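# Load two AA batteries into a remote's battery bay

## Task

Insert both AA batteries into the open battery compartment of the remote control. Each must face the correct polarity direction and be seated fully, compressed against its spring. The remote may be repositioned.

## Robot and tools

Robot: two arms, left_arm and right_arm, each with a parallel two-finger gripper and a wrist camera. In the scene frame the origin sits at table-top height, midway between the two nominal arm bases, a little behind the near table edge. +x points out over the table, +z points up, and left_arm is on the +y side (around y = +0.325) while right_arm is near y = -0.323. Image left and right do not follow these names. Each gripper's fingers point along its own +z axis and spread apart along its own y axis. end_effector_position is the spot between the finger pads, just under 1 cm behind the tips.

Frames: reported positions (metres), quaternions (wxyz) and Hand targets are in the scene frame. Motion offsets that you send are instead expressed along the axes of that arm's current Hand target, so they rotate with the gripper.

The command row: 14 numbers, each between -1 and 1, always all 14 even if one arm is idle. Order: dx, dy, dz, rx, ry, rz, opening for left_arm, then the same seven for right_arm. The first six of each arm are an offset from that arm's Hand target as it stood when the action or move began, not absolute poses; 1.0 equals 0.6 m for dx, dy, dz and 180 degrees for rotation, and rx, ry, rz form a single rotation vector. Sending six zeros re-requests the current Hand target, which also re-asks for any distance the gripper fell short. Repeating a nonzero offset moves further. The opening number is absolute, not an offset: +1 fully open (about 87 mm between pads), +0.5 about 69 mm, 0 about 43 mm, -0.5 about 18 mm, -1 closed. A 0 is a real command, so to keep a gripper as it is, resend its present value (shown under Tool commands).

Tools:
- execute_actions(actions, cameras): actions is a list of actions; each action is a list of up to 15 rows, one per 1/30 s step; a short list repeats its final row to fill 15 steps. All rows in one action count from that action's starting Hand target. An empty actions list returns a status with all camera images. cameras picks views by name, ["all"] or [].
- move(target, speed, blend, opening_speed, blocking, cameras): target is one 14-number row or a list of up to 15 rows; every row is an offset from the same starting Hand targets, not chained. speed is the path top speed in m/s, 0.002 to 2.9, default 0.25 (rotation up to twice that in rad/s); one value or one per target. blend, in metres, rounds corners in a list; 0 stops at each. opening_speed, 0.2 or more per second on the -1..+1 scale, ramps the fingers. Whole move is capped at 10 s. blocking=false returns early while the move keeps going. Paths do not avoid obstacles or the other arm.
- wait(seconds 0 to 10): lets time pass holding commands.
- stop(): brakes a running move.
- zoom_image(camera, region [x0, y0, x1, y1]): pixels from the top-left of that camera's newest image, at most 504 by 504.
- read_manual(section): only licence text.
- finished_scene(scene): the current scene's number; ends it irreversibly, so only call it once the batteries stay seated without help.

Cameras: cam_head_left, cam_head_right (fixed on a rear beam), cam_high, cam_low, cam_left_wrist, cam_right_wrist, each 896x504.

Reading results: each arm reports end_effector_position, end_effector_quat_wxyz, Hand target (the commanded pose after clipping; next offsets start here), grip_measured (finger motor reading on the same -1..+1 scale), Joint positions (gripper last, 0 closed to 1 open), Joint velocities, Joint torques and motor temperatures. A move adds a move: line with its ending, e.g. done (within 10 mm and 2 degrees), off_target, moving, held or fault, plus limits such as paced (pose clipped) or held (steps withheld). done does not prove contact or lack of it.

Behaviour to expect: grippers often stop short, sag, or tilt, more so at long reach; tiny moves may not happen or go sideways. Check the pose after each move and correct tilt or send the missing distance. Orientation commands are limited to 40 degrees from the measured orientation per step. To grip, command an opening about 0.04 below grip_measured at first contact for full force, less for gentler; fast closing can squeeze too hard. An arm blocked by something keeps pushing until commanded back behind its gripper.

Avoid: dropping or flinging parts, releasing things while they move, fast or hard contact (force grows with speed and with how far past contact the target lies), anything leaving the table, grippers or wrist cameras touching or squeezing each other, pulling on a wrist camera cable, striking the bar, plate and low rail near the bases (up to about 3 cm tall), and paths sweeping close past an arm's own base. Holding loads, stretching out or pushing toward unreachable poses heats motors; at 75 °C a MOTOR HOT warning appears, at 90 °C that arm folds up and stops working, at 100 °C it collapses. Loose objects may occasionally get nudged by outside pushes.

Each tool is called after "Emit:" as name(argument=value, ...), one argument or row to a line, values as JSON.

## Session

Emit:
execute_actions(
  actions=[],
  cameras=["cam_head_left","cam_head_right","cam_high","cam_left_wrist","cam_right_wrist"],
)

Scene clock: 0.00 s.
left_arm: end_effector_position=(+0.2680, +0.2951, +0.3231) grip_measured=+0.997 end_effector_quat_wxyz=(+0.688, +0.069, +0.719, -0.068) | right_arm: end_effector_position=(+0.3006, -0.1835, +0.3330) grip_measured=+1.000 end_effector_quat_wxyz=(+0.657, -0.269, +0.686, +0.160)
Joint positions: left_arm=[0.191 0.507 0.79 -0.295 0.357 -0.019 0.999] | right_arm=[0.156 0.867 0.904 -0.125 -0.416 -0.13 1]
Joint velocities: within noise
Joint torques (N m): no reading
Motor temperatures (°C): left_arm=[27 31 44 34 26 27 29] | right_arm=[26 36 33 50 28 29 26]
Heat: left arm: 44 °C; right arm: 50 °C.
Hand target: left_arm +0.2678, +0.2938, +0.3333; +0.697, +0.073, +0.710, -0.067 | right_arm +0.3002, -0.1848, +0.3455; +0.670, -0.267, +0.675, +0.156
Tool commands: left_gripper/opening=+1.0 right_gripper/opening=+1.0
camera_calibration:
cam_left_wrist: T_world_to_cam=[[-0.181054, -0.983472, -0.0016943, 0.340752], [-0.796281, 0.147603, -0.586642, 0.378556], [0.577196, -0.104865, -0.809844, 0.280237], [0, 0, 0, 1]] pos_world=[0.20138, 0.30863, 0.449603]
cam_right_wrist: T_world_to_cam=[[0.600976, -0.788886, 0.128403, -0.366896], [-0.606937, -0.554963, -0.568896, 0.291568], [0.520054, 0.26396, -0.812323, 0.310008], [0, 0, 0, 1]] pos_world=[0.236238, -0.209459, 0.46481]
Images, in order (width x height): cam_head_left 896x504, cam_head_right 896x504, cam_high 896x504, cam_left_wrist 896x504, cam_right_wrist 896x504.

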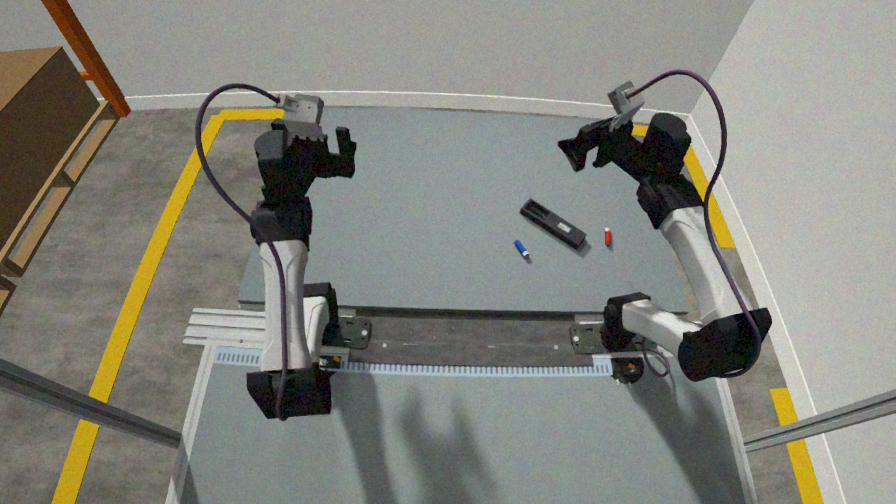

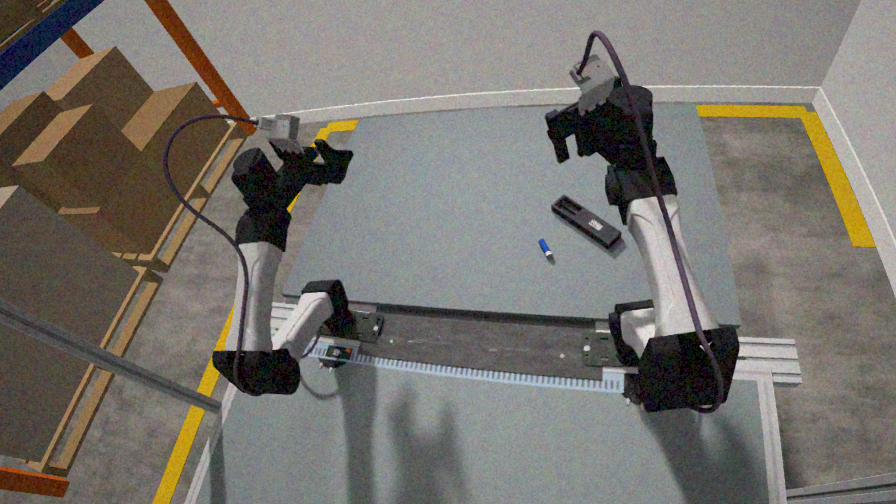

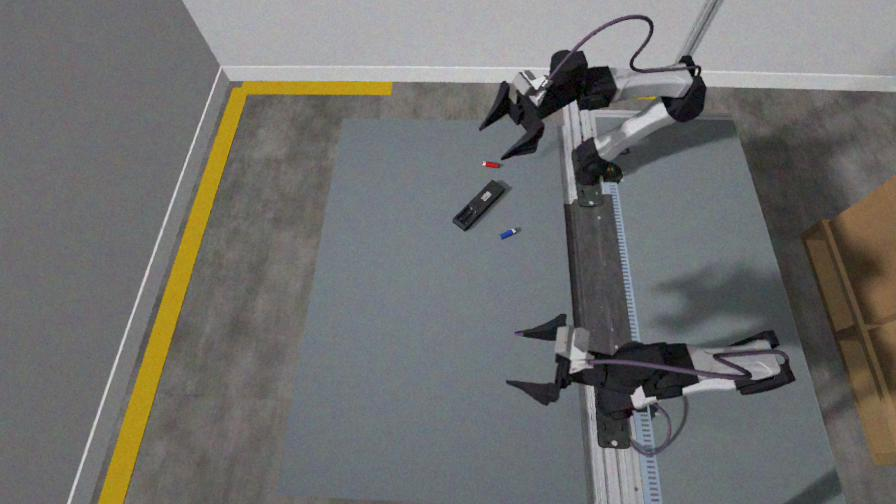

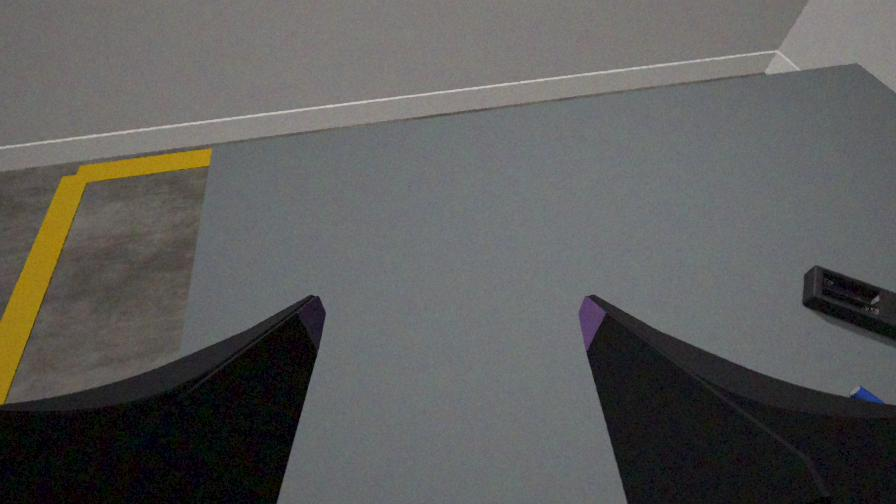

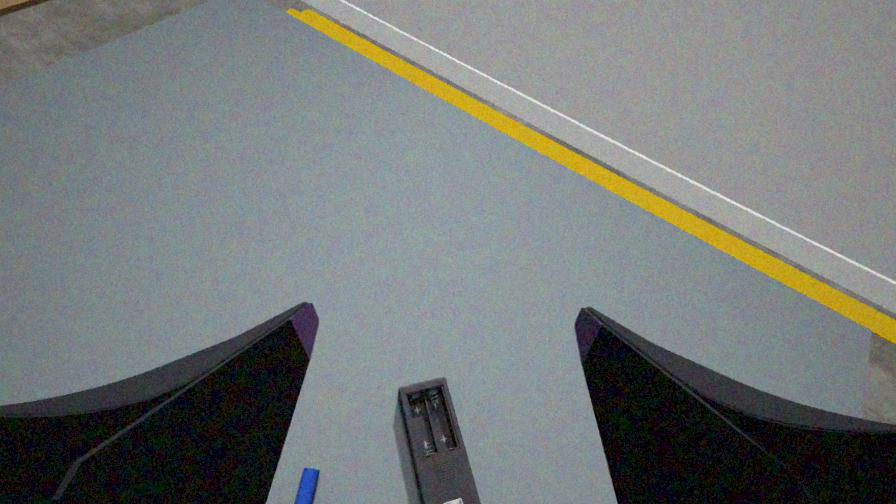

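Emit:
zoom_image(
  camera="cam_head_left",
  region=[490, 180, 640, 280],
)

Emit:
zoom_image(
  camera="cam_right_wrist",
  region=[280, 370, 500, 504],
)

Emit:
zoom_image(
  camera="cam_high",
  region=[430, 140, 550, 250],
)

Scaled by 3.360 from the camera's 896x504 image, which has a finer 1280x720 frame.

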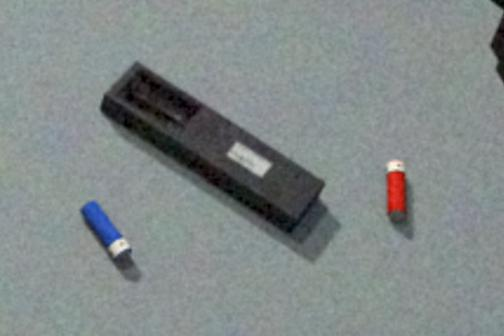

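Scaled by 2.291 from the camera's 896x504 image, which has a finer 1280x720 frame.

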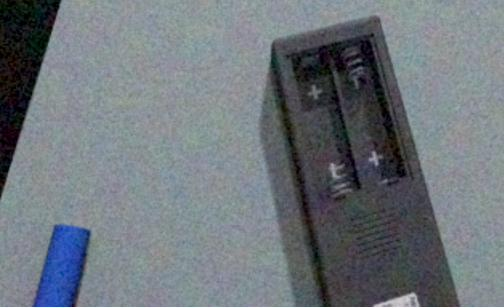

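Scaled by 4.200 from the camera's 896x504 image, which has a finer 1280x720 frame.

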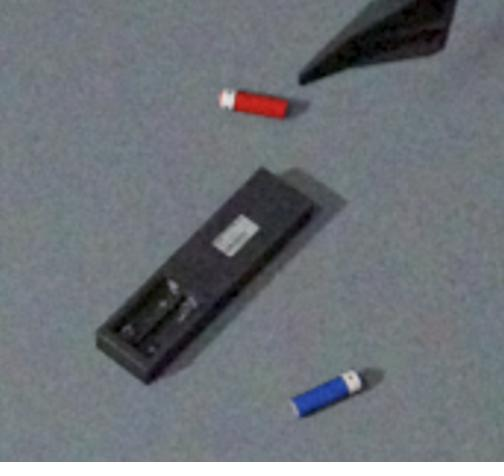

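Emit:
move(
  target=[0,0,0,0,0,0,1,0.3688,-0.185,-0.2073,0.1633,0.2391,0.124,-0.2],
  speed=0.25,
  cameras=["cam_right_wrist","cam_head_left"],
)

Scene clock: 150.93 s.
left_arm: end_effector_position=(+0.2680, +0.2951, +0.3231) grip_measured=+0.997 end_effector_quat_wxyz=(+0.688, +0.069, +0.719, -0.068) | right_arm: end_effector_position=(+0.2740, -0.3730, +0.1522) grip_measured=-0.200 end_effector_quat_wxyz=(+0.391, -0.005, +0.921, +0.011)
Joint positions: left_arm=[0.191 0.507 0.79 -0.295 0.357 -0.019 0.999] | right_arm=[-0.384 1.053 0.813 -0.591 -0.287 -0.227 0.4]
Joint torques (N m): left_arm=[0.32 1.05 7.15 2.42 0.05 -0.02] | right_arm=[-0.59 -1.94 6.84 1.48 0.09 -0.17]
Motor temperatures (°C): left_arm=[27 29 52 44 26 27 29] | right_arm=[26 34 40 57 28 28 26]
Heat: left arm: 52 °C; right arm: 57 °C.
Hand target: left_arm +0.2678, +0.2938, +0.3333; +0.697, +0.073, +0.710, -0.067 | right_arm +0.2700, -0.3789, +0.1501; +0.383, +0.000, +0.924, +0.000
Off the commanded pose: left_arm 0.010 m, 2 deg | right_arm 0.007 m, 2 deg.
move: done
camera_calibration:
cam_right_wrist: T_world_to_cam=[[0.0362276, -0.998622, -0.0379709, -0.375399], [-0.996957, -0.0387391, 0.067641, 0.269885], [-0.0690188, 0.0354049, -0.996987, 0.331308], [0, 0, 0, 1]] pos_world=[0.30553, -0.376157, 0.2978]
Images, in order (width x height): cam_head_left 896x504, cam_right_wrist 896x504.

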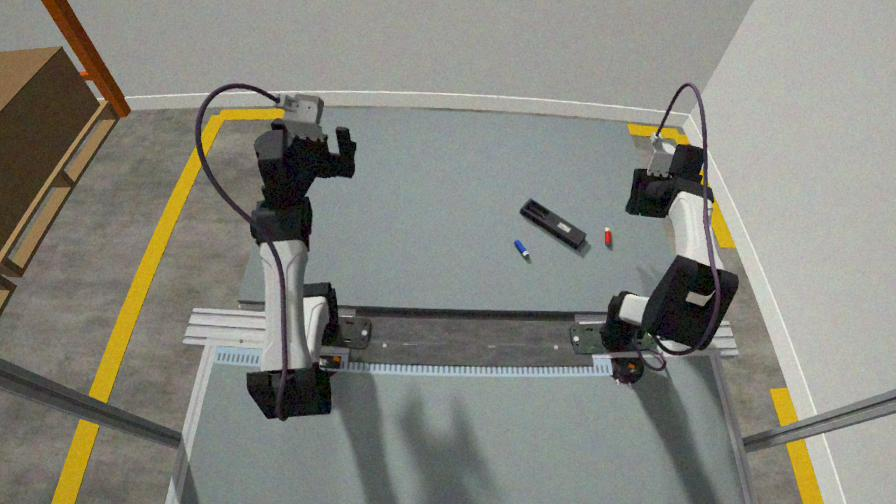

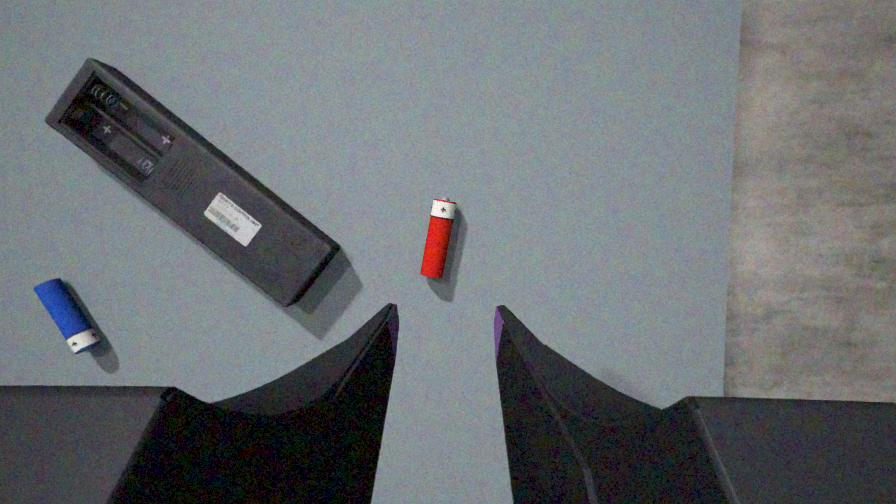

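Emit:
move(
  target=[0,0,0,0,0,0,1,0.0806,0.0245,0.1268,0.0283,0,0.0283,-0.2],
  speed=0.2,
  cameras=["cam_right_wrist"],
)

Scene clock: 170.30 s.
left_arm: end_effector_position=(+0.2680, +0.2951, +0.3231) grip_measured=+0.997 end_effector_quat_wxyz=(+0.688, +0.069, +0.719, -0.068) | right_arm: end_effector_position=(+0.2797, -0.3599, +0.0567) grip_measured=-0.200 end_effector_quat_wxyz=(+0.360, +0.051, +0.931, -0.014)
Joint positions: left_arm=[0.191 0.507 0.79 -0.295 0.357 -0.019 0.999] | right_arm=[-0.226 1.177 0.522 -0.205 -0.084 -0.031 0.4]
Joint torques (N m): left_arm=[0.35 1.07 7.2 2.42 0.06 -0.04] | right_arm=[0.53 -2.32 6.22 2.11 0.2 0.06]
Motor temperatures (°C): left_arm=[27 29 52 44 26 27 29] | right_arm=[26 34 38 57 28 28 26]
Heat: left arm: 52 °C; right arm: 57 °C.
Hand target: left_arm +0.2678, +0.2938, +0.3333; +0.697, +0.073, +0.710, -0.067 | right_arm +0.2896, -0.3642, +0.0621; +0.382, +0.058, +0.922, -0.024
Off the commanded pose: left_arm 0.010 m, 2 deg | right_arm 0.012 m, 3 deg.
move: off_target (right_arm)
camera_calibration:
cam_right_wrist: T_world_to_cam=[[-0.0888687, -0.995478, -0.0335596, -0.330401], [-0.987698, 0.0837217, 0.132073, 0.320372], [-0.128666, 0.0448839, -0.990672, 0.255663], [0, 0, 0, 1]] pos_world=[0.319964, -0.367204, 0.199877]
Images, in order (width x height): cam_right_wrist 896x504.

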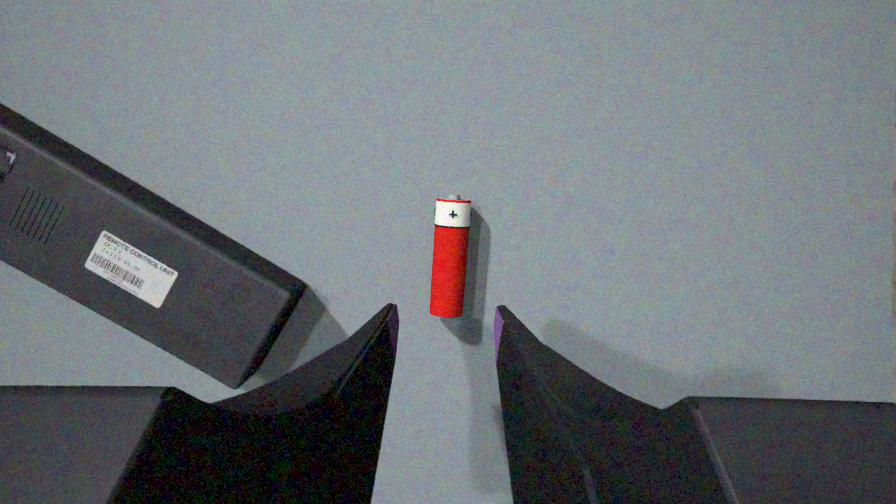

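Emit:
move(
  target=[0,0,0,0,0,0,1,0.0539,0,0.0642,0,0,0,-0.2],
  speed=0.1,
  cameras=["cam_right_wrist"],
)

Scene clock: 181.07 s.
left_arm: end_effector_position=(+0.2680, +0.2951, +0.3231) grip_measured=+0.997 end_effector_quat_wxyz=(+0.688, +0.069, +0.719, -0.068) | right_arm: end_effector_position=(+0.2916, -0.3618, +0.0126) grip_measured=-0.200 end_effector_quat_wxyz=(+0.376, +0.049, +0.925, -0.016)
Joint positions: left_arm=[0.191 0.507 0.79 -0.295 0.357 -0.019 0.999] | right_arm=[-0.217 1.349 0.399 0.123 -0.078 -0.025 0.4]
Joint torques (N m): left_arm=[0.34 1.07 7.17 2.42 0.03 -0.02] | right_arm=[0.61 -2.4 4.85 1.95 0.21 0.05]
Motor temperatures (°C): left_arm=[27 29 52 44 26 27 29] | right_arm=[26 34 38 58 28 28 26]
Heat: left arm: 52 °C; right arm: 58 °C.
Hand target: left_arm +0.2678, +0.2938, +0.3333; +0.697, +0.073, +0.710, -0.067 | right_arm +0.2939, -0.3648, +0.0120; +0.382, +0.058, +0.922, -0.024
Off the commanded pose: left_arm 0.010 m, 2 deg | right_arm 0.004 m, 2 deg.
move: done
camera_calibration:
cam_right_wrist: T_world_to_cam=[[-0.0864715, -0.995813, -0.0296627, -0.333498], [-0.991598, 0.083154, 0.099087, 0.33949], [-0.0962055, 0.0379817, -0.994637, 0.201751], [0, 0, 0, 1]] pos_world=[0.327209, -0.367995, 0.157137]
Images, in order (width x height): cam_right_wrist 896x504.

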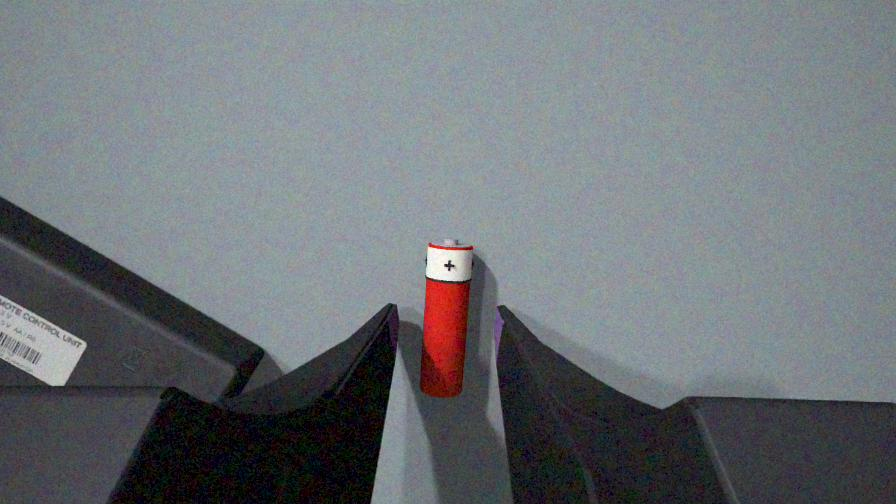

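Emit:
move(
  target=[
    [0,0,0,0,0,0,1,0,0,0,0,0,0,-0.68],
    [0,0,0,0,0,0,1,-0.13,0,-0.13,0,0,0,-0.68],
  ],
  speed=0.2,
  opening_speed=0.8,
  cameras=["cam_right_wrist"],
)

Scene clock: 189.27 s.
left_arm: end_effector_position=(+0.2680, +0.2951, +0.3231) grip_measured=+0.997 end_effector_quat_wxyz=(+0.688, +0.069, +0.719, -0.068) | right_arm: end_effector_position=(+0.2893, -0.3582, +0.1092) grip_measured=-0.602 end_effector_quat_wxyz=(+0.371, +0.050, +0.927, -0.016)
Joint positions: left_arm=[0.191 0.507 0.79 -0.295 0.357 -0.019 0.999] | right_arm=[-0.217 1.13 0.7 -0.406 -0.078 -0.023 0.199]
Joint torques (N m): left_arm=[0.35 1.06 7.19 2.42 0.02 -0.05] | right_arm=[-0.83 -2.67 10.25 1.47 0.08 -0.07]
Motor temperatures (°C): left_arm=[27 28 52 44 26 27 29] | right_arm=[26 34 38 58 28 28 26]
Heat: left arm: 52 °C; right arm: 58 °C.
Hand target: left_arm +0.2678, +0.2938, +0.3333; +0.697, +0.073, +0.710, -0.067 | right_arm +0.2940, -0.3647, +0.1223; +0.382, +0.058, +0.922, -0.024
Off the commanded pose: left_arm 0.010 m, 2 deg | right_arm 0.015 m, 2 deg.
move: off_target (right_arm)
camera_calibration:
cam_right_wrist: T_world_to_cam=[[-0.0879037, -0.995636, -0.0313455, -0.326588], [-0.990538, 0.084038, 0.108495, 0.326308], [-0.105388, 0.0405861, -0.993603, 0.300914], [0, 0, 0, 1]] pos_world=[0.326225, -0.364797, 0.253349]
Images, in order (width x height): cam_right_wrist 896x504.

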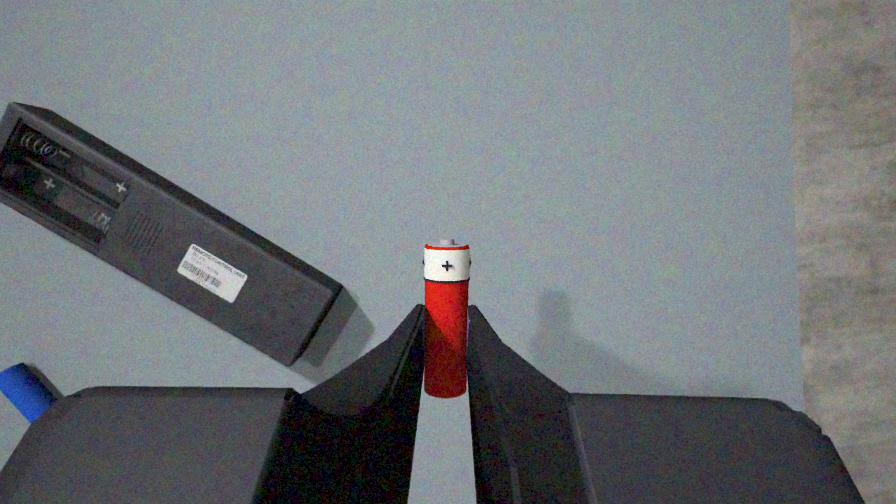

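Emit:
move(
  target=[0,0,0,0,0,0,1,0.1008,0.7778,-0.1188,-0.3818,0,-0.3818,-0.68],
  speed=0.35,
  cameras=["cam_right_wrist"],
)

Scene clock: 203.13 s.
left_arm: end_effector_position=(+0.2680, +0.2951, +0.3231) grip_measured=+0.997 end_effector_quat_wxyz=(+0.688, +0.069, +0.719, -0.068) | right_arm: end_effector_position=(+0.2585, +0.1050, +0.1154) grip_measured=-0.602 end_effector_quat_wxyz=(-0.263, +0.650, -0.665, -0.259)
Joint positions: left_arm=[0.191 0.507 0.79 -0.295 0.357 -0.019 0.999] | right_arm=[0.86 1.97 1.609 -0.539 -0.459 -0.476 0.199]
Joint torques (N m): left_arm=[0.36 1.02 7.2 2.42 0.04 -0.02] | right_arm=[-0.12 -8.7 10.44 1.31 -0.59 -0.17]
Motor temperatures (°C): left_arm=[27 28 52 45 26 27 29] | right_arm=[26 34 39 57 28 28 27]
Heat: left arm: 52 °C; right arm: 57 °C.
Hand target: left_arm +0.2678, +0.2938, +0.3333; +0.697, +0.073, +0.710, -0.067 | right_arm +0.2599, +0.1099, +0.1297; -0.270, +0.653, -0.653, -0.271
Off the commanded pose: left_arm 0.010 m, 2 deg | right_arm 0.015 m, 2 deg.
move: off_target (right_arm)
camera_calibration:
cam_right_wrist: T_world_to_cam=[[0.999667, -0.00484004, -0.0253655, -0.253828], [-0.00191417, -0.993464, 0.114127, 0.113078], [-0.0257521, -0.11404, -0.993142, 0.280623], [0, 0, 0, 1]] pos_world=[0.261187, 0.143113, 0.259354]
Images, in order (width x height): cam_right_wrist 896x504.

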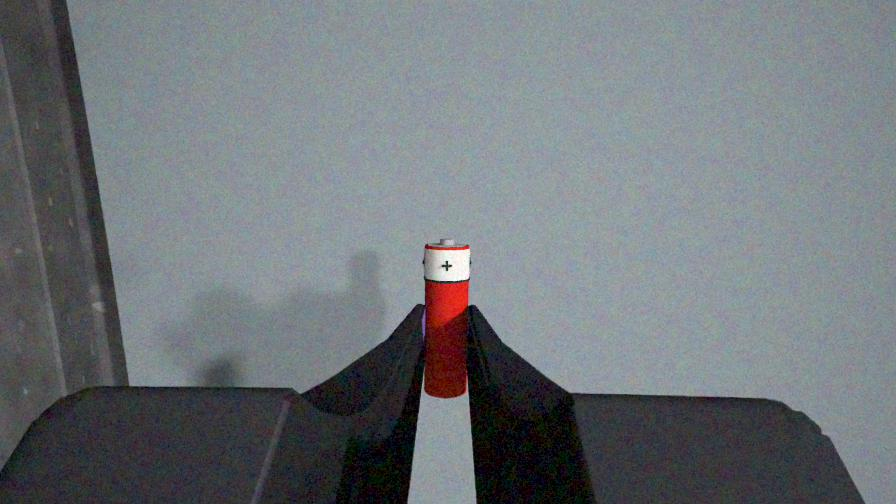

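Emit:
move(
  target=[0,0,0,0,0,0,1,0.134,0,0.134,0,0,0,-0.68],
  speed=0.15,
)

Scene clock: 210.70 s.
left_arm: end_effector_position=(+0.2680, +0.2951, +0.3231) grip_measured=+0.997 end_effector_quat_wxyz=(+0.688, +0.069, +0.719, -0.068) | right_arm: end_effector_position=(+0.2572, +0.1047, +0.0160) grip_measured=-0.602 end_effector_quat_wxyz=(-0.259, +0.653, -0.662, -0.262)
Joint positions: left_arm=[0.191 0.507 0.79 -0.295 0.357 -0.019 0.999] | right_arm=[0.867 2.09 1.375 -0.19 -0.465 -0.476 0.199]
Joint torques (N m): left_arm=[0.35 1.11 7.13 2.42 0.03 -0.03] | right_arm=[0.17 -8.38 5.48 1.89 -0.46 -0.11]
Motor temperatures (°C): left_arm=[27 28 52 45 26 27 29] | right_arm=[26 37 39 56 28 28 27]
Heat: left arm: 52 °C; right arm: 56 °C.
Hand target: left_arm +0.2678, +0.2938, +0.3333; +0.697, +0.073, +0.710, -0.067 | right_arm +0.2599, +0.1099, +0.0160; -0.270, +0.653, -0.653, -0.270
Off the commanded pose: left_arm 0.010 m, 2 deg | right_arm 0.006 m, 2 deg.
move: done

Emit:
move(
  target=[
    [0,0,0,0,0,0,1,0.0065,0,0.0065,0,0,0,-0.68],
    [0,0,0,0,0,0,1,0.0065,0,0.0065,0,0,0,-0.45],
  ],
  speed=0.03,
  opening_speed=0.3,
  cameras=["cam_right_wrist"],
)

Scene clock: 218.00 s.
left_arm: end_effector_position=(+0.2680, +0.2951, +0.3231) grip_measured=+0.997 end_effector_quat_wxyz=(+0.688, +0.069, +0.719, -0.068) | right_arm: end_effector_position=(+0.2596, +0.1091, +0.0156) grip_measured=-0.450 end_effector_quat_wxyz=(-0.270, +0.653, -0.656, -0.266)
Joint positions: left_arm=[0.191 0.507 0.79 -0.295 0.357 -0.019 0.999] | right_arm=[0.867 2.096 1.368 -0.152 -0.47 -0.476 0.275]
Joint torques (N m): left_arm=[0.32 1.13 7.12 2.44 0.02 -0.05] | right_arm=[0.18 -8.09 5.2 1.75 -0.39 -0.1]
Motor temperatures (°C): left_arm=[27 28 52 45 26 27 29] | right_arm=[26 38 39 56 28 28 27]
Heat: left arm: 52 °C; right arm: 56 °C.
Hand target: left_arm +0.2678, +0.2938, +0.3333; +0.697, +0.073, +0.710, -0.067 | right_arm +0.2599, +0.1099, +0.0104; -0.270, +0.653, -0.653, -0.270
Off the commanded pose: left_arm 0.010 m, 2 deg | right_arm 0.005 m, 1 deg.
move: done
camera_calibration:
cam_right_wrist: T_world_to_cam=[[0.999744, 0.0106232, -0.0199521, -0.259264], [0.0124464, -0.995532, 0.0935984, 0.125476], [-0.0188686, -0.0938228, -0.99541, 0.178063], [0, 0, 0, 1]] pos_world=[0.260996, 0.144376, 0.160328]
Images, in order (width x height): cam_right_wrist 896x504.

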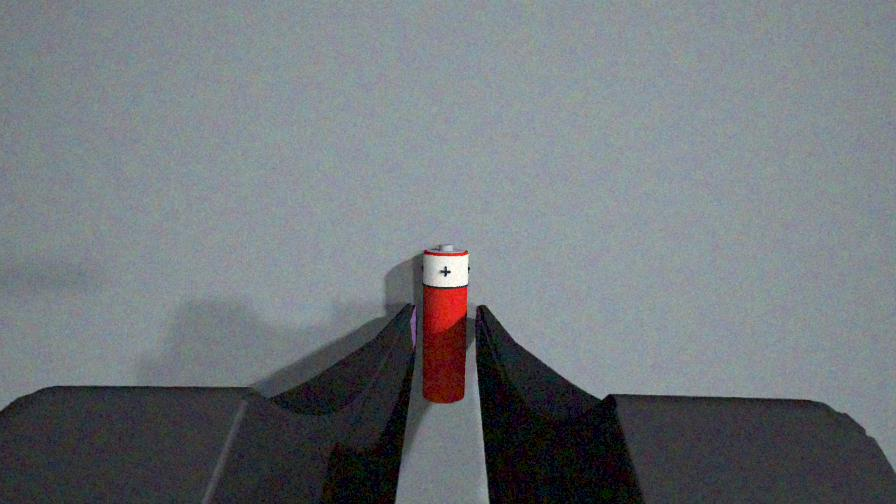

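Emit:
move(
  target=[
    [0,0,0,0,0,0,1,-0.0943,0,-0.0943,0,0,0,-0.45],
    [0,0,0,0,0,0,1,0.3209,-0.0418,-0.5557,0.1375,0,0.1375,0.4],
  ],
  speed=[0.15,0.35],
  blend=[0.02,0],
  cameras=["cam_right_wrist"],
)

Scene clock: 234.63 s.
left_arm: end_effector_position=(+0.2680, +0.2951, +0.3231) grip_measured=+0.997 end_effector_quat_wxyz=(+0.688, +0.069, +0.719, -0.068) | right_arm: end_effector_position=(+0.2776, -0.2635, +0.0977) grip_measured=+0.400 end_effector_quat_wxyz=(+0.324, -0.423, +0.829, +0.170)
Joint positions: left_arm=[0.191 0.507 0.79 -0.295 0.357 -0.019 0.999] | right_arm=[-0.137 1.325 0.833 -0.659 -0.663 -0.877 0.7]
Joint torques (N m): left_arm=[0.32 1.05 7.17 2.42 0.01 -0.03] | right_arm=[-0.66 -2.97 9.92 0.97 -0.8 -0.19]
Motor temperatures (°C): left_arm=[27 28 52 45 26 27 29] | right_arm=[26 39 38 55 28 28 27]
Heat: left arm: 52 °C; right arm: 55 °C.
Hand target: left_arm +0.2678, +0.2938, +0.3333; +0.697, +0.073, +0.710, -0.067 | right_arm +0.2850, -0.2620, +0.1103; +0.339, -0.427, +0.820, +0.177
Off the commanded pose: left_arm 0.010 m, 2 deg | right_arm 0.015 m, 2 deg.
move: off_target (right_arm); target 2's new opening was sent with right_arm's hand 0.015 m and 2 deg from that target
camera_calibration:
cam_right_wrist: T_world_to_cam=[[0.820387, -0.570953, -0.0312626, -0.373988], [-0.563993, -0.816972, 0.120282, -0.0489861], [-0.0942158, -0.0810456, -0.992247, 0.249195], [0, 0, 0, 1]] pos_world=[0.302665, -0.233354, 0.241463]
Images, in order (width x height): cam_right_wrist 896x504.

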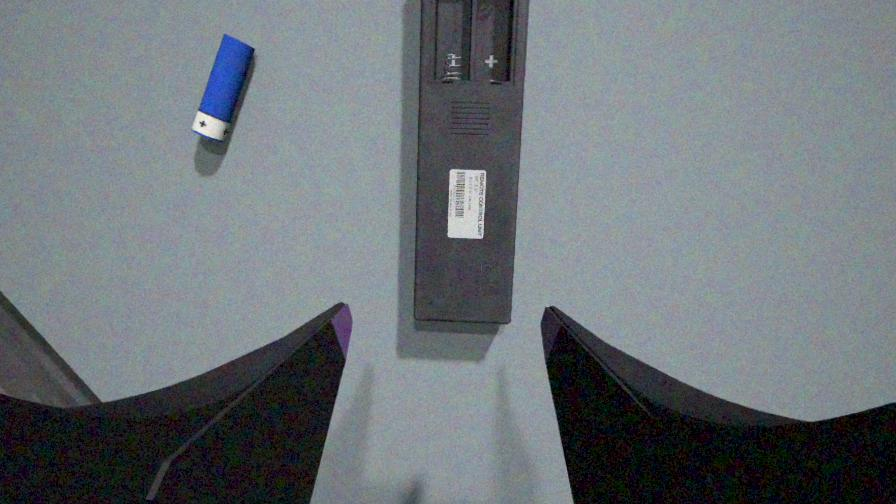

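Emit:
move(
  target=[0,0,0,0,0,0,1,0.0846,-0.0058,0.1341,0,0,0,0.4],
  speed=0.15,
  cameras=["cam_right_wrist"],
)

Scene clock: 258.63 s.
left_arm: end_effector_position=(+0.2680, +0.2951, +0.3231) grip_measured=+0.997 end_effector_quat_wxyz=(+0.688, +0.069, +0.719, -0.068) | right_arm: end_effector_position=(+0.3119, -0.2496, +0.0318) grip_measured=+0.400 end_effector_quat_wxyz=(+0.364, -0.438, +0.806, +0.162)
Joint positions: left_arm=[0.191 0.507 0.79 -0.295 0.357 -0.019 0.999] | right_arm=[-0.081 1.519 0.655 -0.16 -0.67 -0.822 0.7]
Joint torques (N m): left_arm=[0.36 1.05 7.23 2.42 0.03 -0.05] | right_arm=[0.64 -2.51 3.78 1.18 -0.29 0.15]
Heat: left arm: 52 °C; right arm: 52 °C.
Hand target: left_arm +0.2678, +0.2938, +0.3333; +0.697, +0.073, +0.710, -0.067 | right_arm +0.2999, -0.2468, +0.0175; +0.339, -0.427, +0.820, +0.177
Off the commanded pose: left_arm 0.010 m, 2 deg | right_arm 0.019 m, 4 deg.
move: off_target (right_arm)
camera_calibration:
cam_right_wrist: T_world_to_cam=[[0.834374, -0.550038, 0.0357407, -0.397528], [-0.551198, -0.832701, 0.0528161, -0.0160291], [0.000710496, -0.0637686, -0.997964, 0.16304], [0, 0, 0, 1]] pos_world=[0.322736, -0.221606, 0.177763]
Images, in order (width x height): cam_right_wrist 896x504.

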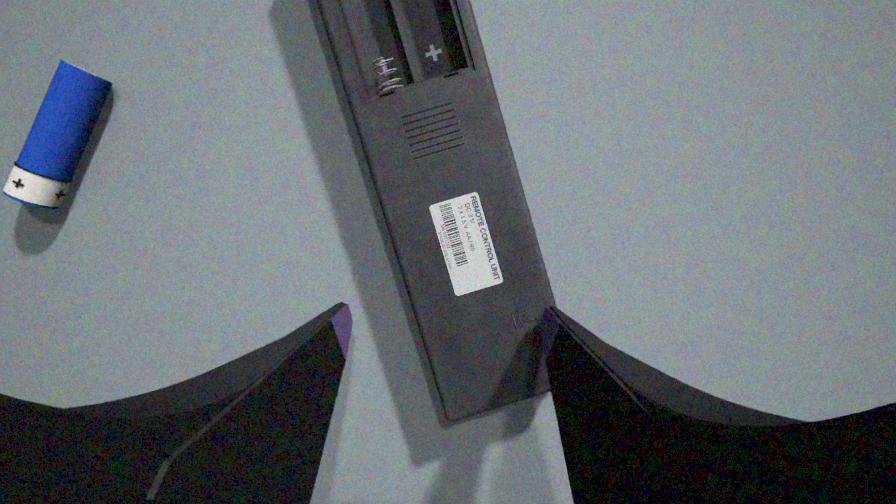

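Emit:
move(
  target=[0,0,0,0,0,0,1,-0.0884,0,-0.0884,0,0,0,0.4],
  speed=0.12,
  cameras=["cam_right_wrist"],
)

Scene clock: 269.87 s.
left_arm: end_effector_position=(+0.2680, +0.2951, +0.3231) grip_measured=+0.997 end_effector_quat_wxyz=(+0.688, +0.069, +0.719, -0.068) | right_arm: end_effector_position=(+0.2924, -0.2438, +0.0788) grip_measured=+0.400 end_effector_quat_wxyz=(+0.326, -0.428, +0.822, +0.186)
Joint positions: left_arm=[0.191 0.507 0.79 -0.295 0.357 -0.019 0.999] | right_arm=[-0.07 1.409 0.809 -0.516 -0.67 -0.811 0.7]
Joint torques (N m): left_arm=[0.34 1.09 7.15 2.43 0.04 -0.02] | right_arm=[-0.35 -5.12 9.31 1.01 -0.37 -0.06]
Heat: left arm: 53 °C; right arm: 52 °C.
Hand target: left_arm +0.2678, +0.2938, +0.3333; +0.697, +0.073, +0.710, -0.067 | right_arm +0.2999, -0.2468, +0.0925; +0.339, -0.427, +0.820, +0.177
Off the commanded pose: left_arm 0.010 m, 2 deg | right_arm 0.016 m, 2 deg.
move: off_target (right_arm)
camera_calibration:
cam_right_wrist: T_world_to_cam=[[0.833521, -0.550173, -0.050531, -0.372621], [-0.543827, -0.833146, 0.100598, -0.0305648], [-0.0974462, -0.0563707, -0.993643, 0.240425], [0, 0, 0, 1]] pos_world=[0.317394, -0.216918, 0.223143]
Images, in order (width x height): cam_right_wrist 896x504.

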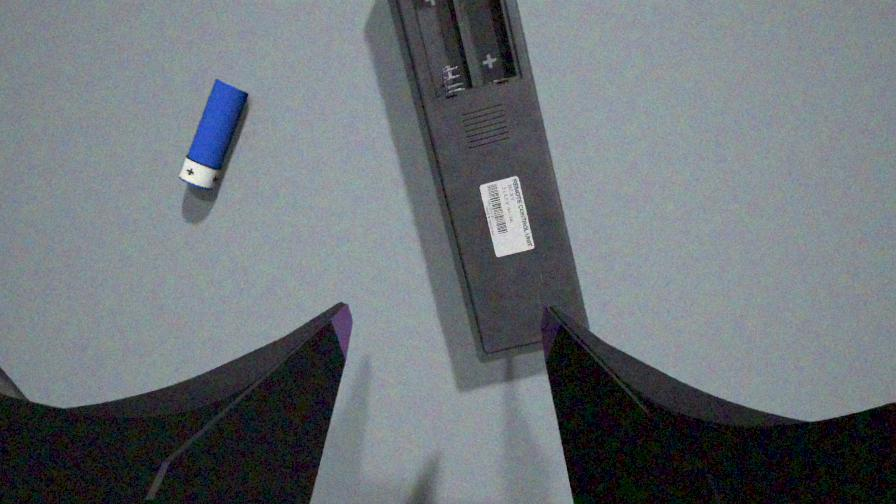

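Emit:
move(
  target=[0,0,0,0,0,0,1,-0.0128,-0.0357,0.0305,-0.0585,0,-0.0585,0.4],
  speed=0.15,
  cameras=["cam_right_wrist"],
)

Scene clock: 288.77 s.
left_arm: end_effector_position=(+0.2680, +0.2951, +0.3231) grip_measured=+0.997 end_effector_quat_wxyz=(+0.688, +0.069, +0.719, -0.068) | right_arm: end_effector_position=(+0.3197, -0.2452, +0.0727) grip_measured=+0.400 end_effector_quat_wxyz=(+0.295, -0.528, +0.767, +0.213)
Joint positions: left_arm=[0.191 0.507 0.79 -0.295 0.357 -0.019 0.999] | right_arm=[-0.087 1.647 1.036 -0.711 -0.739 -1.141 0.7]
Joint torques (N m): left_arm=[0.32 1.05 7.15 2.42 0.04 -0.03] | right_arm=[-0.94 -5.33 9.14 0.69 -0.91 -0.19]
Heat: left arm: 53 °C; right arm: 51 °C.
Hand target: left_arm +0.2678, +0.2938, +0.3333; +0.697, +0.073, +0.710, -0.067 | right_arm +0.3279, -0.2440, +0.0850; +0.313, -0.529, +0.757, +0.219
Off the commanded pose: left_arm 0.010 m, 2 deg | right_arm 0.015 m, 3 deg.
move: off_target (right_arm)
camera_calibration:
cam_right_wrist: T_world_to_cam=[[0.941199, -0.335605, -0.0389219, -0.379178], [-0.328607, -0.936112, 0.12535, -0.112057], [-0.0785032, -0.105189, -0.991349, 0.218775], [0, 0, 0, 1]] pos_world=[0.337233, -0.209139, 0.21617]
Images, in order (width x height): cam_right_wrist 896x504.

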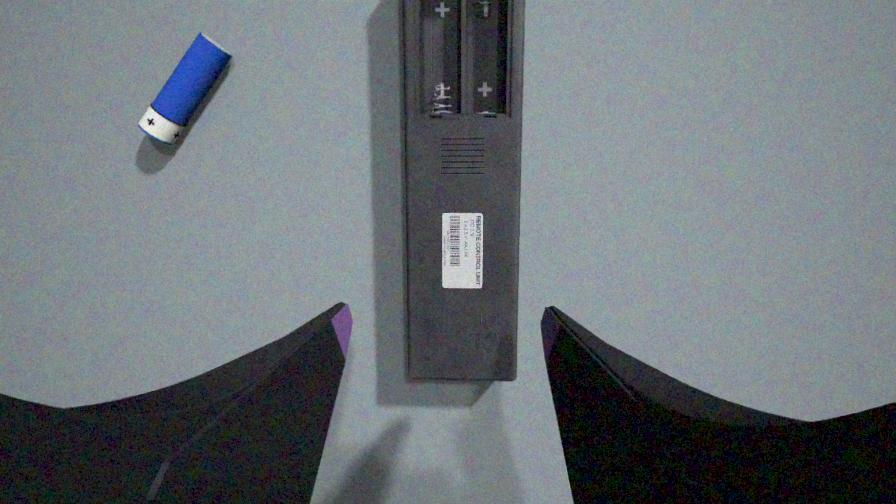

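Emit:
move(
  target=[
    [0,0,0,0,0,0,1,0,-0.0092,0,0,0,0,0.55],
    [0,0,0,0,0,0,1,0.0772,-0.0092,0.0819,0,0,0,0.55],
  ],
  speed=0.12,
  cameras=["cam_right_wrist"],
)

Scene clock: 314.43 s.
left_arm: end_effector_position=(+0.2680, +0.2951, +0.3231) grip_measured=+0.997 end_effector_quat_wxyz=(+0.688, +0.069, +0.719, -0.068) | right_arm: end_effector_position=(+0.3271, -0.2479, +0.0146) grip_measured=+0.550 end_effector_quat_wxyz=(+0.295, -0.528, +0.766, +0.217)
Joint positions: left_arm=[0.191 0.507 0.79 -0.295 0.357 -0.019 0.999] | right_arm=[-0.091 1.785 0.933 -0.478 -0.747 -1.15 0.775]
Joint torques (N m): left_arm=[0.34 1.1 7.16 2.42 0.02 -0.03] | right_arm=[0.27 -5.74 4.89 1.17 -0.8 -0.04]
Motor temperatures (°C): left_arm=[27 27 53 46 26 27 29] | right_arm=[26 37 42 49 29 28 27]
Heat: left arm: 53 °C; right arm: 49 °C.
Hand target: left_arm +0.2678, +0.2938, +0.3333; +0.697, +0.073, +0.710, -0.067 | right_arm +0.3338, -0.2441, +0.0175; +0.313, -0.529, +0.757, +0.219
Off the commanded pose: left_arm 0.010 m, 2 deg | right_arm 0.008 m, 2 deg.
move: done
camera_calibration:
cam_right_wrist: T_world_to_cam=[[0.942348, -0.331861, -0.0429879, -0.388727], [-0.324882, -0.938094, 0.120133, -0.106468], [-0.0801942, -0.0992415, -0.991827, 0.163522], [0, 0, 0, 1]] pos_world=[0.344841, -0.212652, 0.158265]
Images, in order (width x height): cam_right_wrist 896x504.

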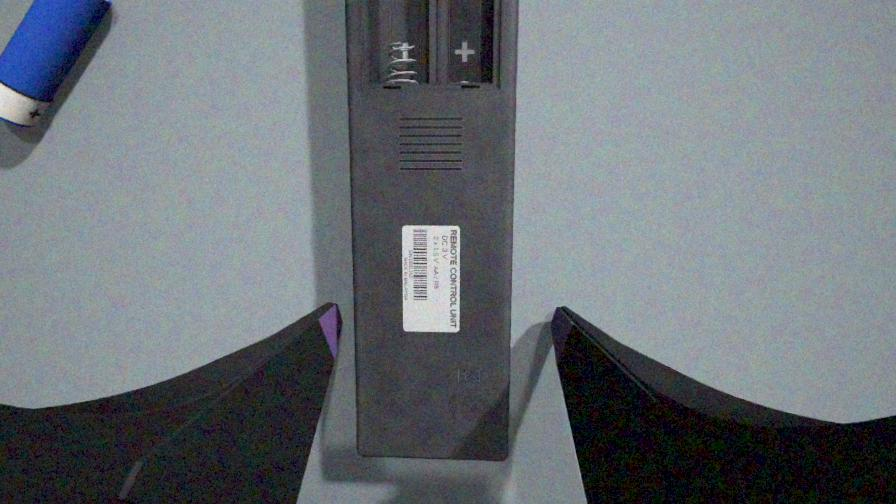

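Emit:
move(
  target=[
    [0,0,0,0,0,0,1,-0.0035,0,-0.0035,0,0,0,0.0],
    [0,0,0,0,0,0,1,-0.1299,0.0895,0.1228,-0.0314,0,-0.0314,0.0],
    [0,0,0,0,0,0,1,-0.1935,0.149,0.1865,-0.0589,0,-0.0589,0.0],
  ],
  speed=0.1,
  blend=[0,0.02,0],
  opening_speed=0.5,
  cameras=["cam_right_wrist","cam_head_left"],
)

Scene clock: 345.90 s.
left_arm: end_effector_position=(+0.2680, +0.2951, +0.3231) grip_measured=+0.997 end_effector_quat_wxyz=(+0.688, +0.069, +0.719, -0.068) | right_arm: end_effector_position=(+0.2927, -0.0657, +0.0159) grip_measured=+0.084 end_effector_quat_wxyz=(+0.268, -0.628, +0.680, +0.268)
Joint positions: left_arm=[0.191 0.507 0.79 -0.295 0.357 -0.019 0.999] | right_arm=[0.456 1.837 0.996 -0.249 -0.683 -0.809 0.542]
Joint torques (N m): left_arm=[0.25 1.05 7.19 2.41 0.03 -0.04] | right_arm=[0.23 -5.98 7.86 1.42 -0.22 0.08]
Heat: left arm: 53 °C; right arm: 49 °C.
Hand target: left_arm +0.2678, +0.2938, +0.3333; +0.697, +0.073, +0.710, -0.067 | right_arm +0.3052, -0.0620, +0.0203; -0.282, +0.624, -0.682, -0.258
Off the commanded pose: left_arm 0.010 m, 2 deg | right_arm 0.014 m, 2 deg.
move: off_target (right_arm)
camera_calibration:
cam_right_wrist: T_world_to_cam=[[0.99738, -0.0515236, -0.0507765, -0.293324], [-0.0466478, -0.994579, 0.0929312, -0.0316379], [-0.0552894, -0.0903191, -0.994377, 0.173463], [0, 0, 0, 1]] pos_world=[0.30067, -0.0309125, 0.160534]
Images, in order (width x height): cam_head_left 896x504, cam_right_wrist 896x504.

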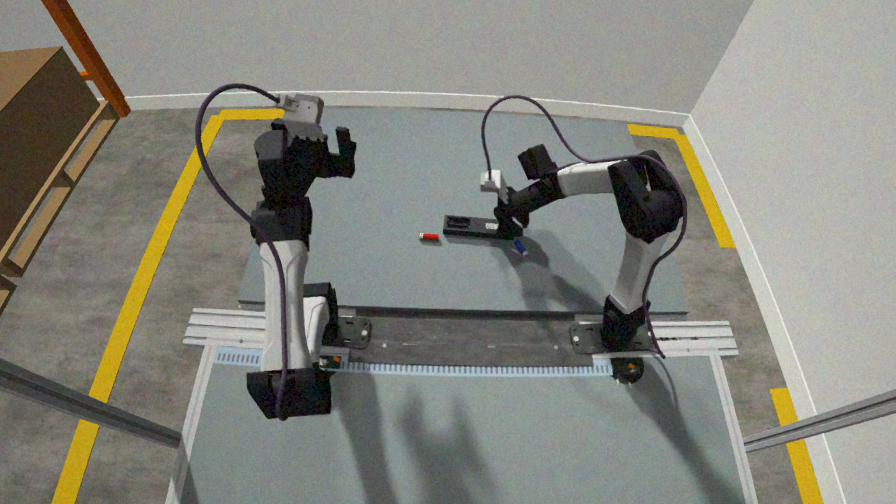

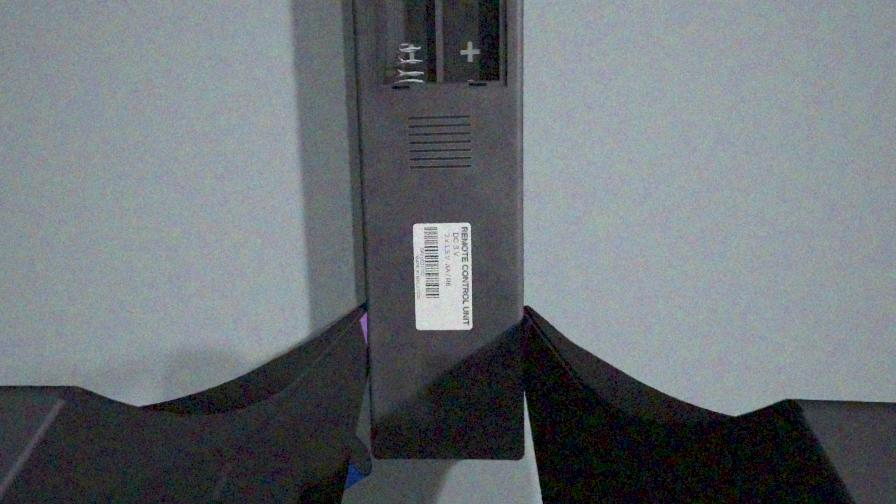

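Emit:
move(
  target=[0,0,0,0,0,0,1,0,-0.0333,0,0,0,0,0.0],
  speed=0.08,
)

Scene clock: 361.40 s.
left_arm: end_effector_position=(+0.2680, +0.2951, +0.3231) grip_measured=+0.997 end_effector_quat_wxyz=(+0.688, +0.069, +0.719, -0.068) | right_arm: end_effector_position=(+0.3162, -0.0613, +0.0158) grip_measured=+0.084 end_effector_quat_wxyz=(+0.277, -0.623, +0.682, +0.263)
Joint positions: left_arm=[0.191 0.507 0.79 -0.295 0.357 -0.019 0.999] | right_arm=[0.438 1.9 1.074 -0.249 -0.683 -0.811 0.542]
Joint torques (N m): left_arm=[0.32 1.07 7.12 2.42 0.03 0] | right_arm=[-0.95 -6.68 8.24 1.01 -0.37 -0.21]
Heat: left arm: 53 °C; right arm: 49 °C.
Hand target: left_arm +0.2678, +0.2938, +0.3333; +0.697, +0.073, +0.710, -0.067 | right_arm +0.3252, -0.0638, +0.0203; +0.282, -0.624, +0.682, +0.258
Off the commanded pose: left_arm 0.010 m, 2 deg | right_arm 0.010 m, 1 deg.
move: done

Emit:
move(
  target=[
    [0,0,0,0,0,0,1,0,0,0,0,0,0,0.55],
    [0,0,0,0,0,0,1,-0.1296,0,-0.1296,0,0,0,0.3],
  ],
  speed=0.15,
  opening_speed=0.6,
  cameras=["cam_right_wrist"],
)

Scene clock: 390.00 s.
left_arm: end_effector_position=(+0.2680, +0.2951, +0.3231) grip_measured=+0.997 end_effector_quat_wxyz=(+0.688, +0.069, +0.719, -0.068) | right_arm: end_effector_position=(+0.3169, -0.0618, +0.1095) grip_measured=+0.300 end_effector_quat_wxyz=(+0.259, -0.621, +0.690, +0.266)
Joint positions: left_arm=[0.191 0.507 0.79 -0.295 0.357 -0.019 0.999] | right_arm=[0.427 1.792 1.355 -0.687 -0.683 -0.827 0.65]
Joint torques (N m): left_arm=[0.31 1.06 7.13 2.42 0.04 -0.04] | right_arm=[-1.06 -9.17 9.55 0.97 -0.44 -0.2]
Heat: left arm: 53 °C; right arm: 47 °C.
Hand target: left_arm +0.2678, +0.2938, +0.3333; +0.697, +0.073, +0.710, -0.067 | right_arm +0.3252, -0.0637, +0.1303; +0.282, -0.624, +0.682, +0.258
Off the commanded pose: left_arm 0.010 m, 2 deg | right_arm 0.022 m, 3 deg.
move: off_target (right_arm); target 2's new opening was sent with right_arm's hand 0.022 m and 3 deg from that target
camera_calibration:
cam_right_wrist: T_world_to_cam=[[0.995287, -0.0699079, -0.0672054, -0.311138], [-0.0622482, -0.991981, 0.109997, -0.0321457], [-0.0743562, -0.105295, -0.991657, 0.27311], [0, 0, 0, 1]] pos_world=[0.327978, -0.0248819, 0.253457]
Images, in order (width x height): cam_right_wrist 896x504.

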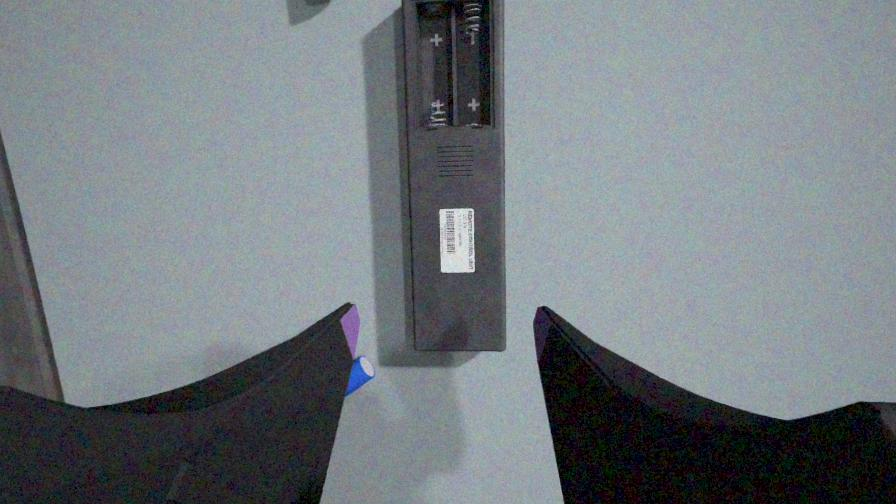

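Emit:
zoom_image(
  camera="cam_right_wrist",
  region=[390, 0, 520, 140],
)

Scaled by 3.600 from the camera's 896x504 image, which has a finer 1280x720 frame.

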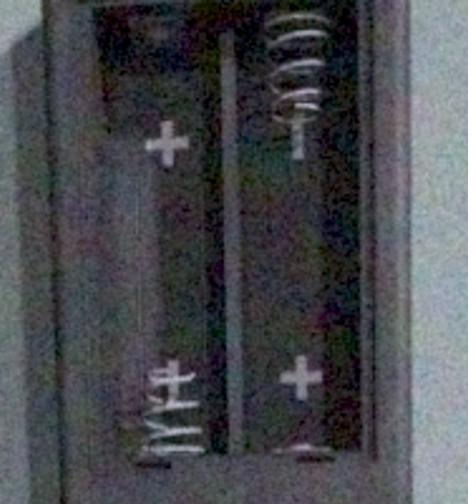

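Emit:
move(
  target=[0.3528,-0.2088,0.069,0.4297,0.1005,0.0899,-0.1,0.1327,0.2029,-0.1084,0.2451,-0.1137,0.1656,-0.1],
  speed=0.25,
  cameras=["cam_left_wrist","cam_right_wrist"],
)

Scene clock: 435.23 s.
left_arm: end_effector_position=(+0.2745, +0.1668, +0.1125) grip_measured=-0.100 end_effector_quat_wxyz=(+0.382, +0.586, +0.600, -0.389) | right_arm: end_effector_position=(+0.1953, -0.1497, +0.1252) grip_measured=-0.100 end_effector_quat_wxyz=(+0.537, -0.237, +0.793, +0.163)
Joint positions: left_arm=[-0.005 1.553 0.98 -0.883 1.178 1.455 0.45] | right_arm=[0.804 0.525 0.296 -0.159 0.227 0.14 0.45]
Joint torques (N m): left_arm=[-0.02 -4.6 7.68 0.33 0.74 0.13] | right_arm=[0.64 0.14 7.05 1.72 0.32 0.06]
Motor temperatures (°C): left_arm=[27 27 53 47 26 27 29] | right_arm=[26 44 43 46 29 29 27]
Heat: left arm: 53 °C; right arm: 46 °C.
Hand target: left_arm +0.2802, +0.1649, +0.1201; +0.391, +0.589, +0.590, -0.390 | right_arm +0.1948, -0.1547, +0.1200; +0.530, -0.229, +0.802, +0.152
Off the commanded pose: left_arm 0.010 m, 2 deg | right_arm 0.007 m, 2 deg.
move: done
camera_calibration:
cam_left_wrist: T_world_to_cam=[[-0.999735, -0.0197042, 0.0118944, 0.277858], [-0.0220588, 0.967774, -0.250854, -0.107971], [-0.0065682, -0.251049, -0.967952, 0.29481], [0, 0, 0, 1]] pos_world=[0.277339, 0.183978, 0.254972]
cam_right_wrist: T_world_to_cam=[[0.571912, -0.820132, -0.0173489, -0.231036], [-0.781663, -0.538427, -0.314799, 0.132985], [0.248836, 0.193598, -0.949, 0.246622], [0, 0, 0, 1]] pos_world=[0.174714, -0.165623, 0.271899]
Images, in order (width x height): cam_left_wrist 896x504, cam_right_wrist 896x504.

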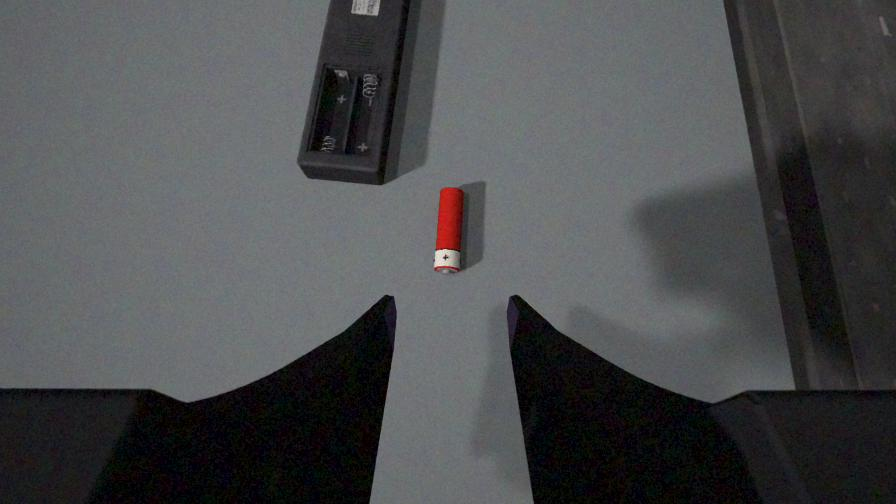

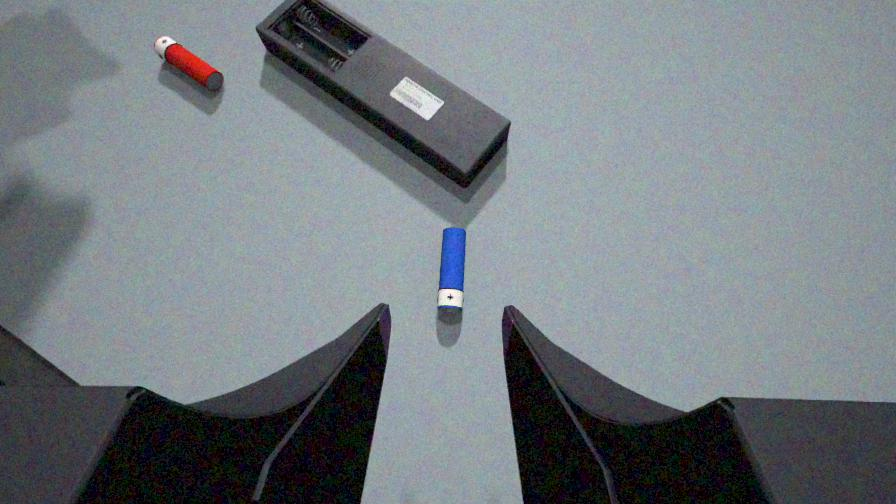

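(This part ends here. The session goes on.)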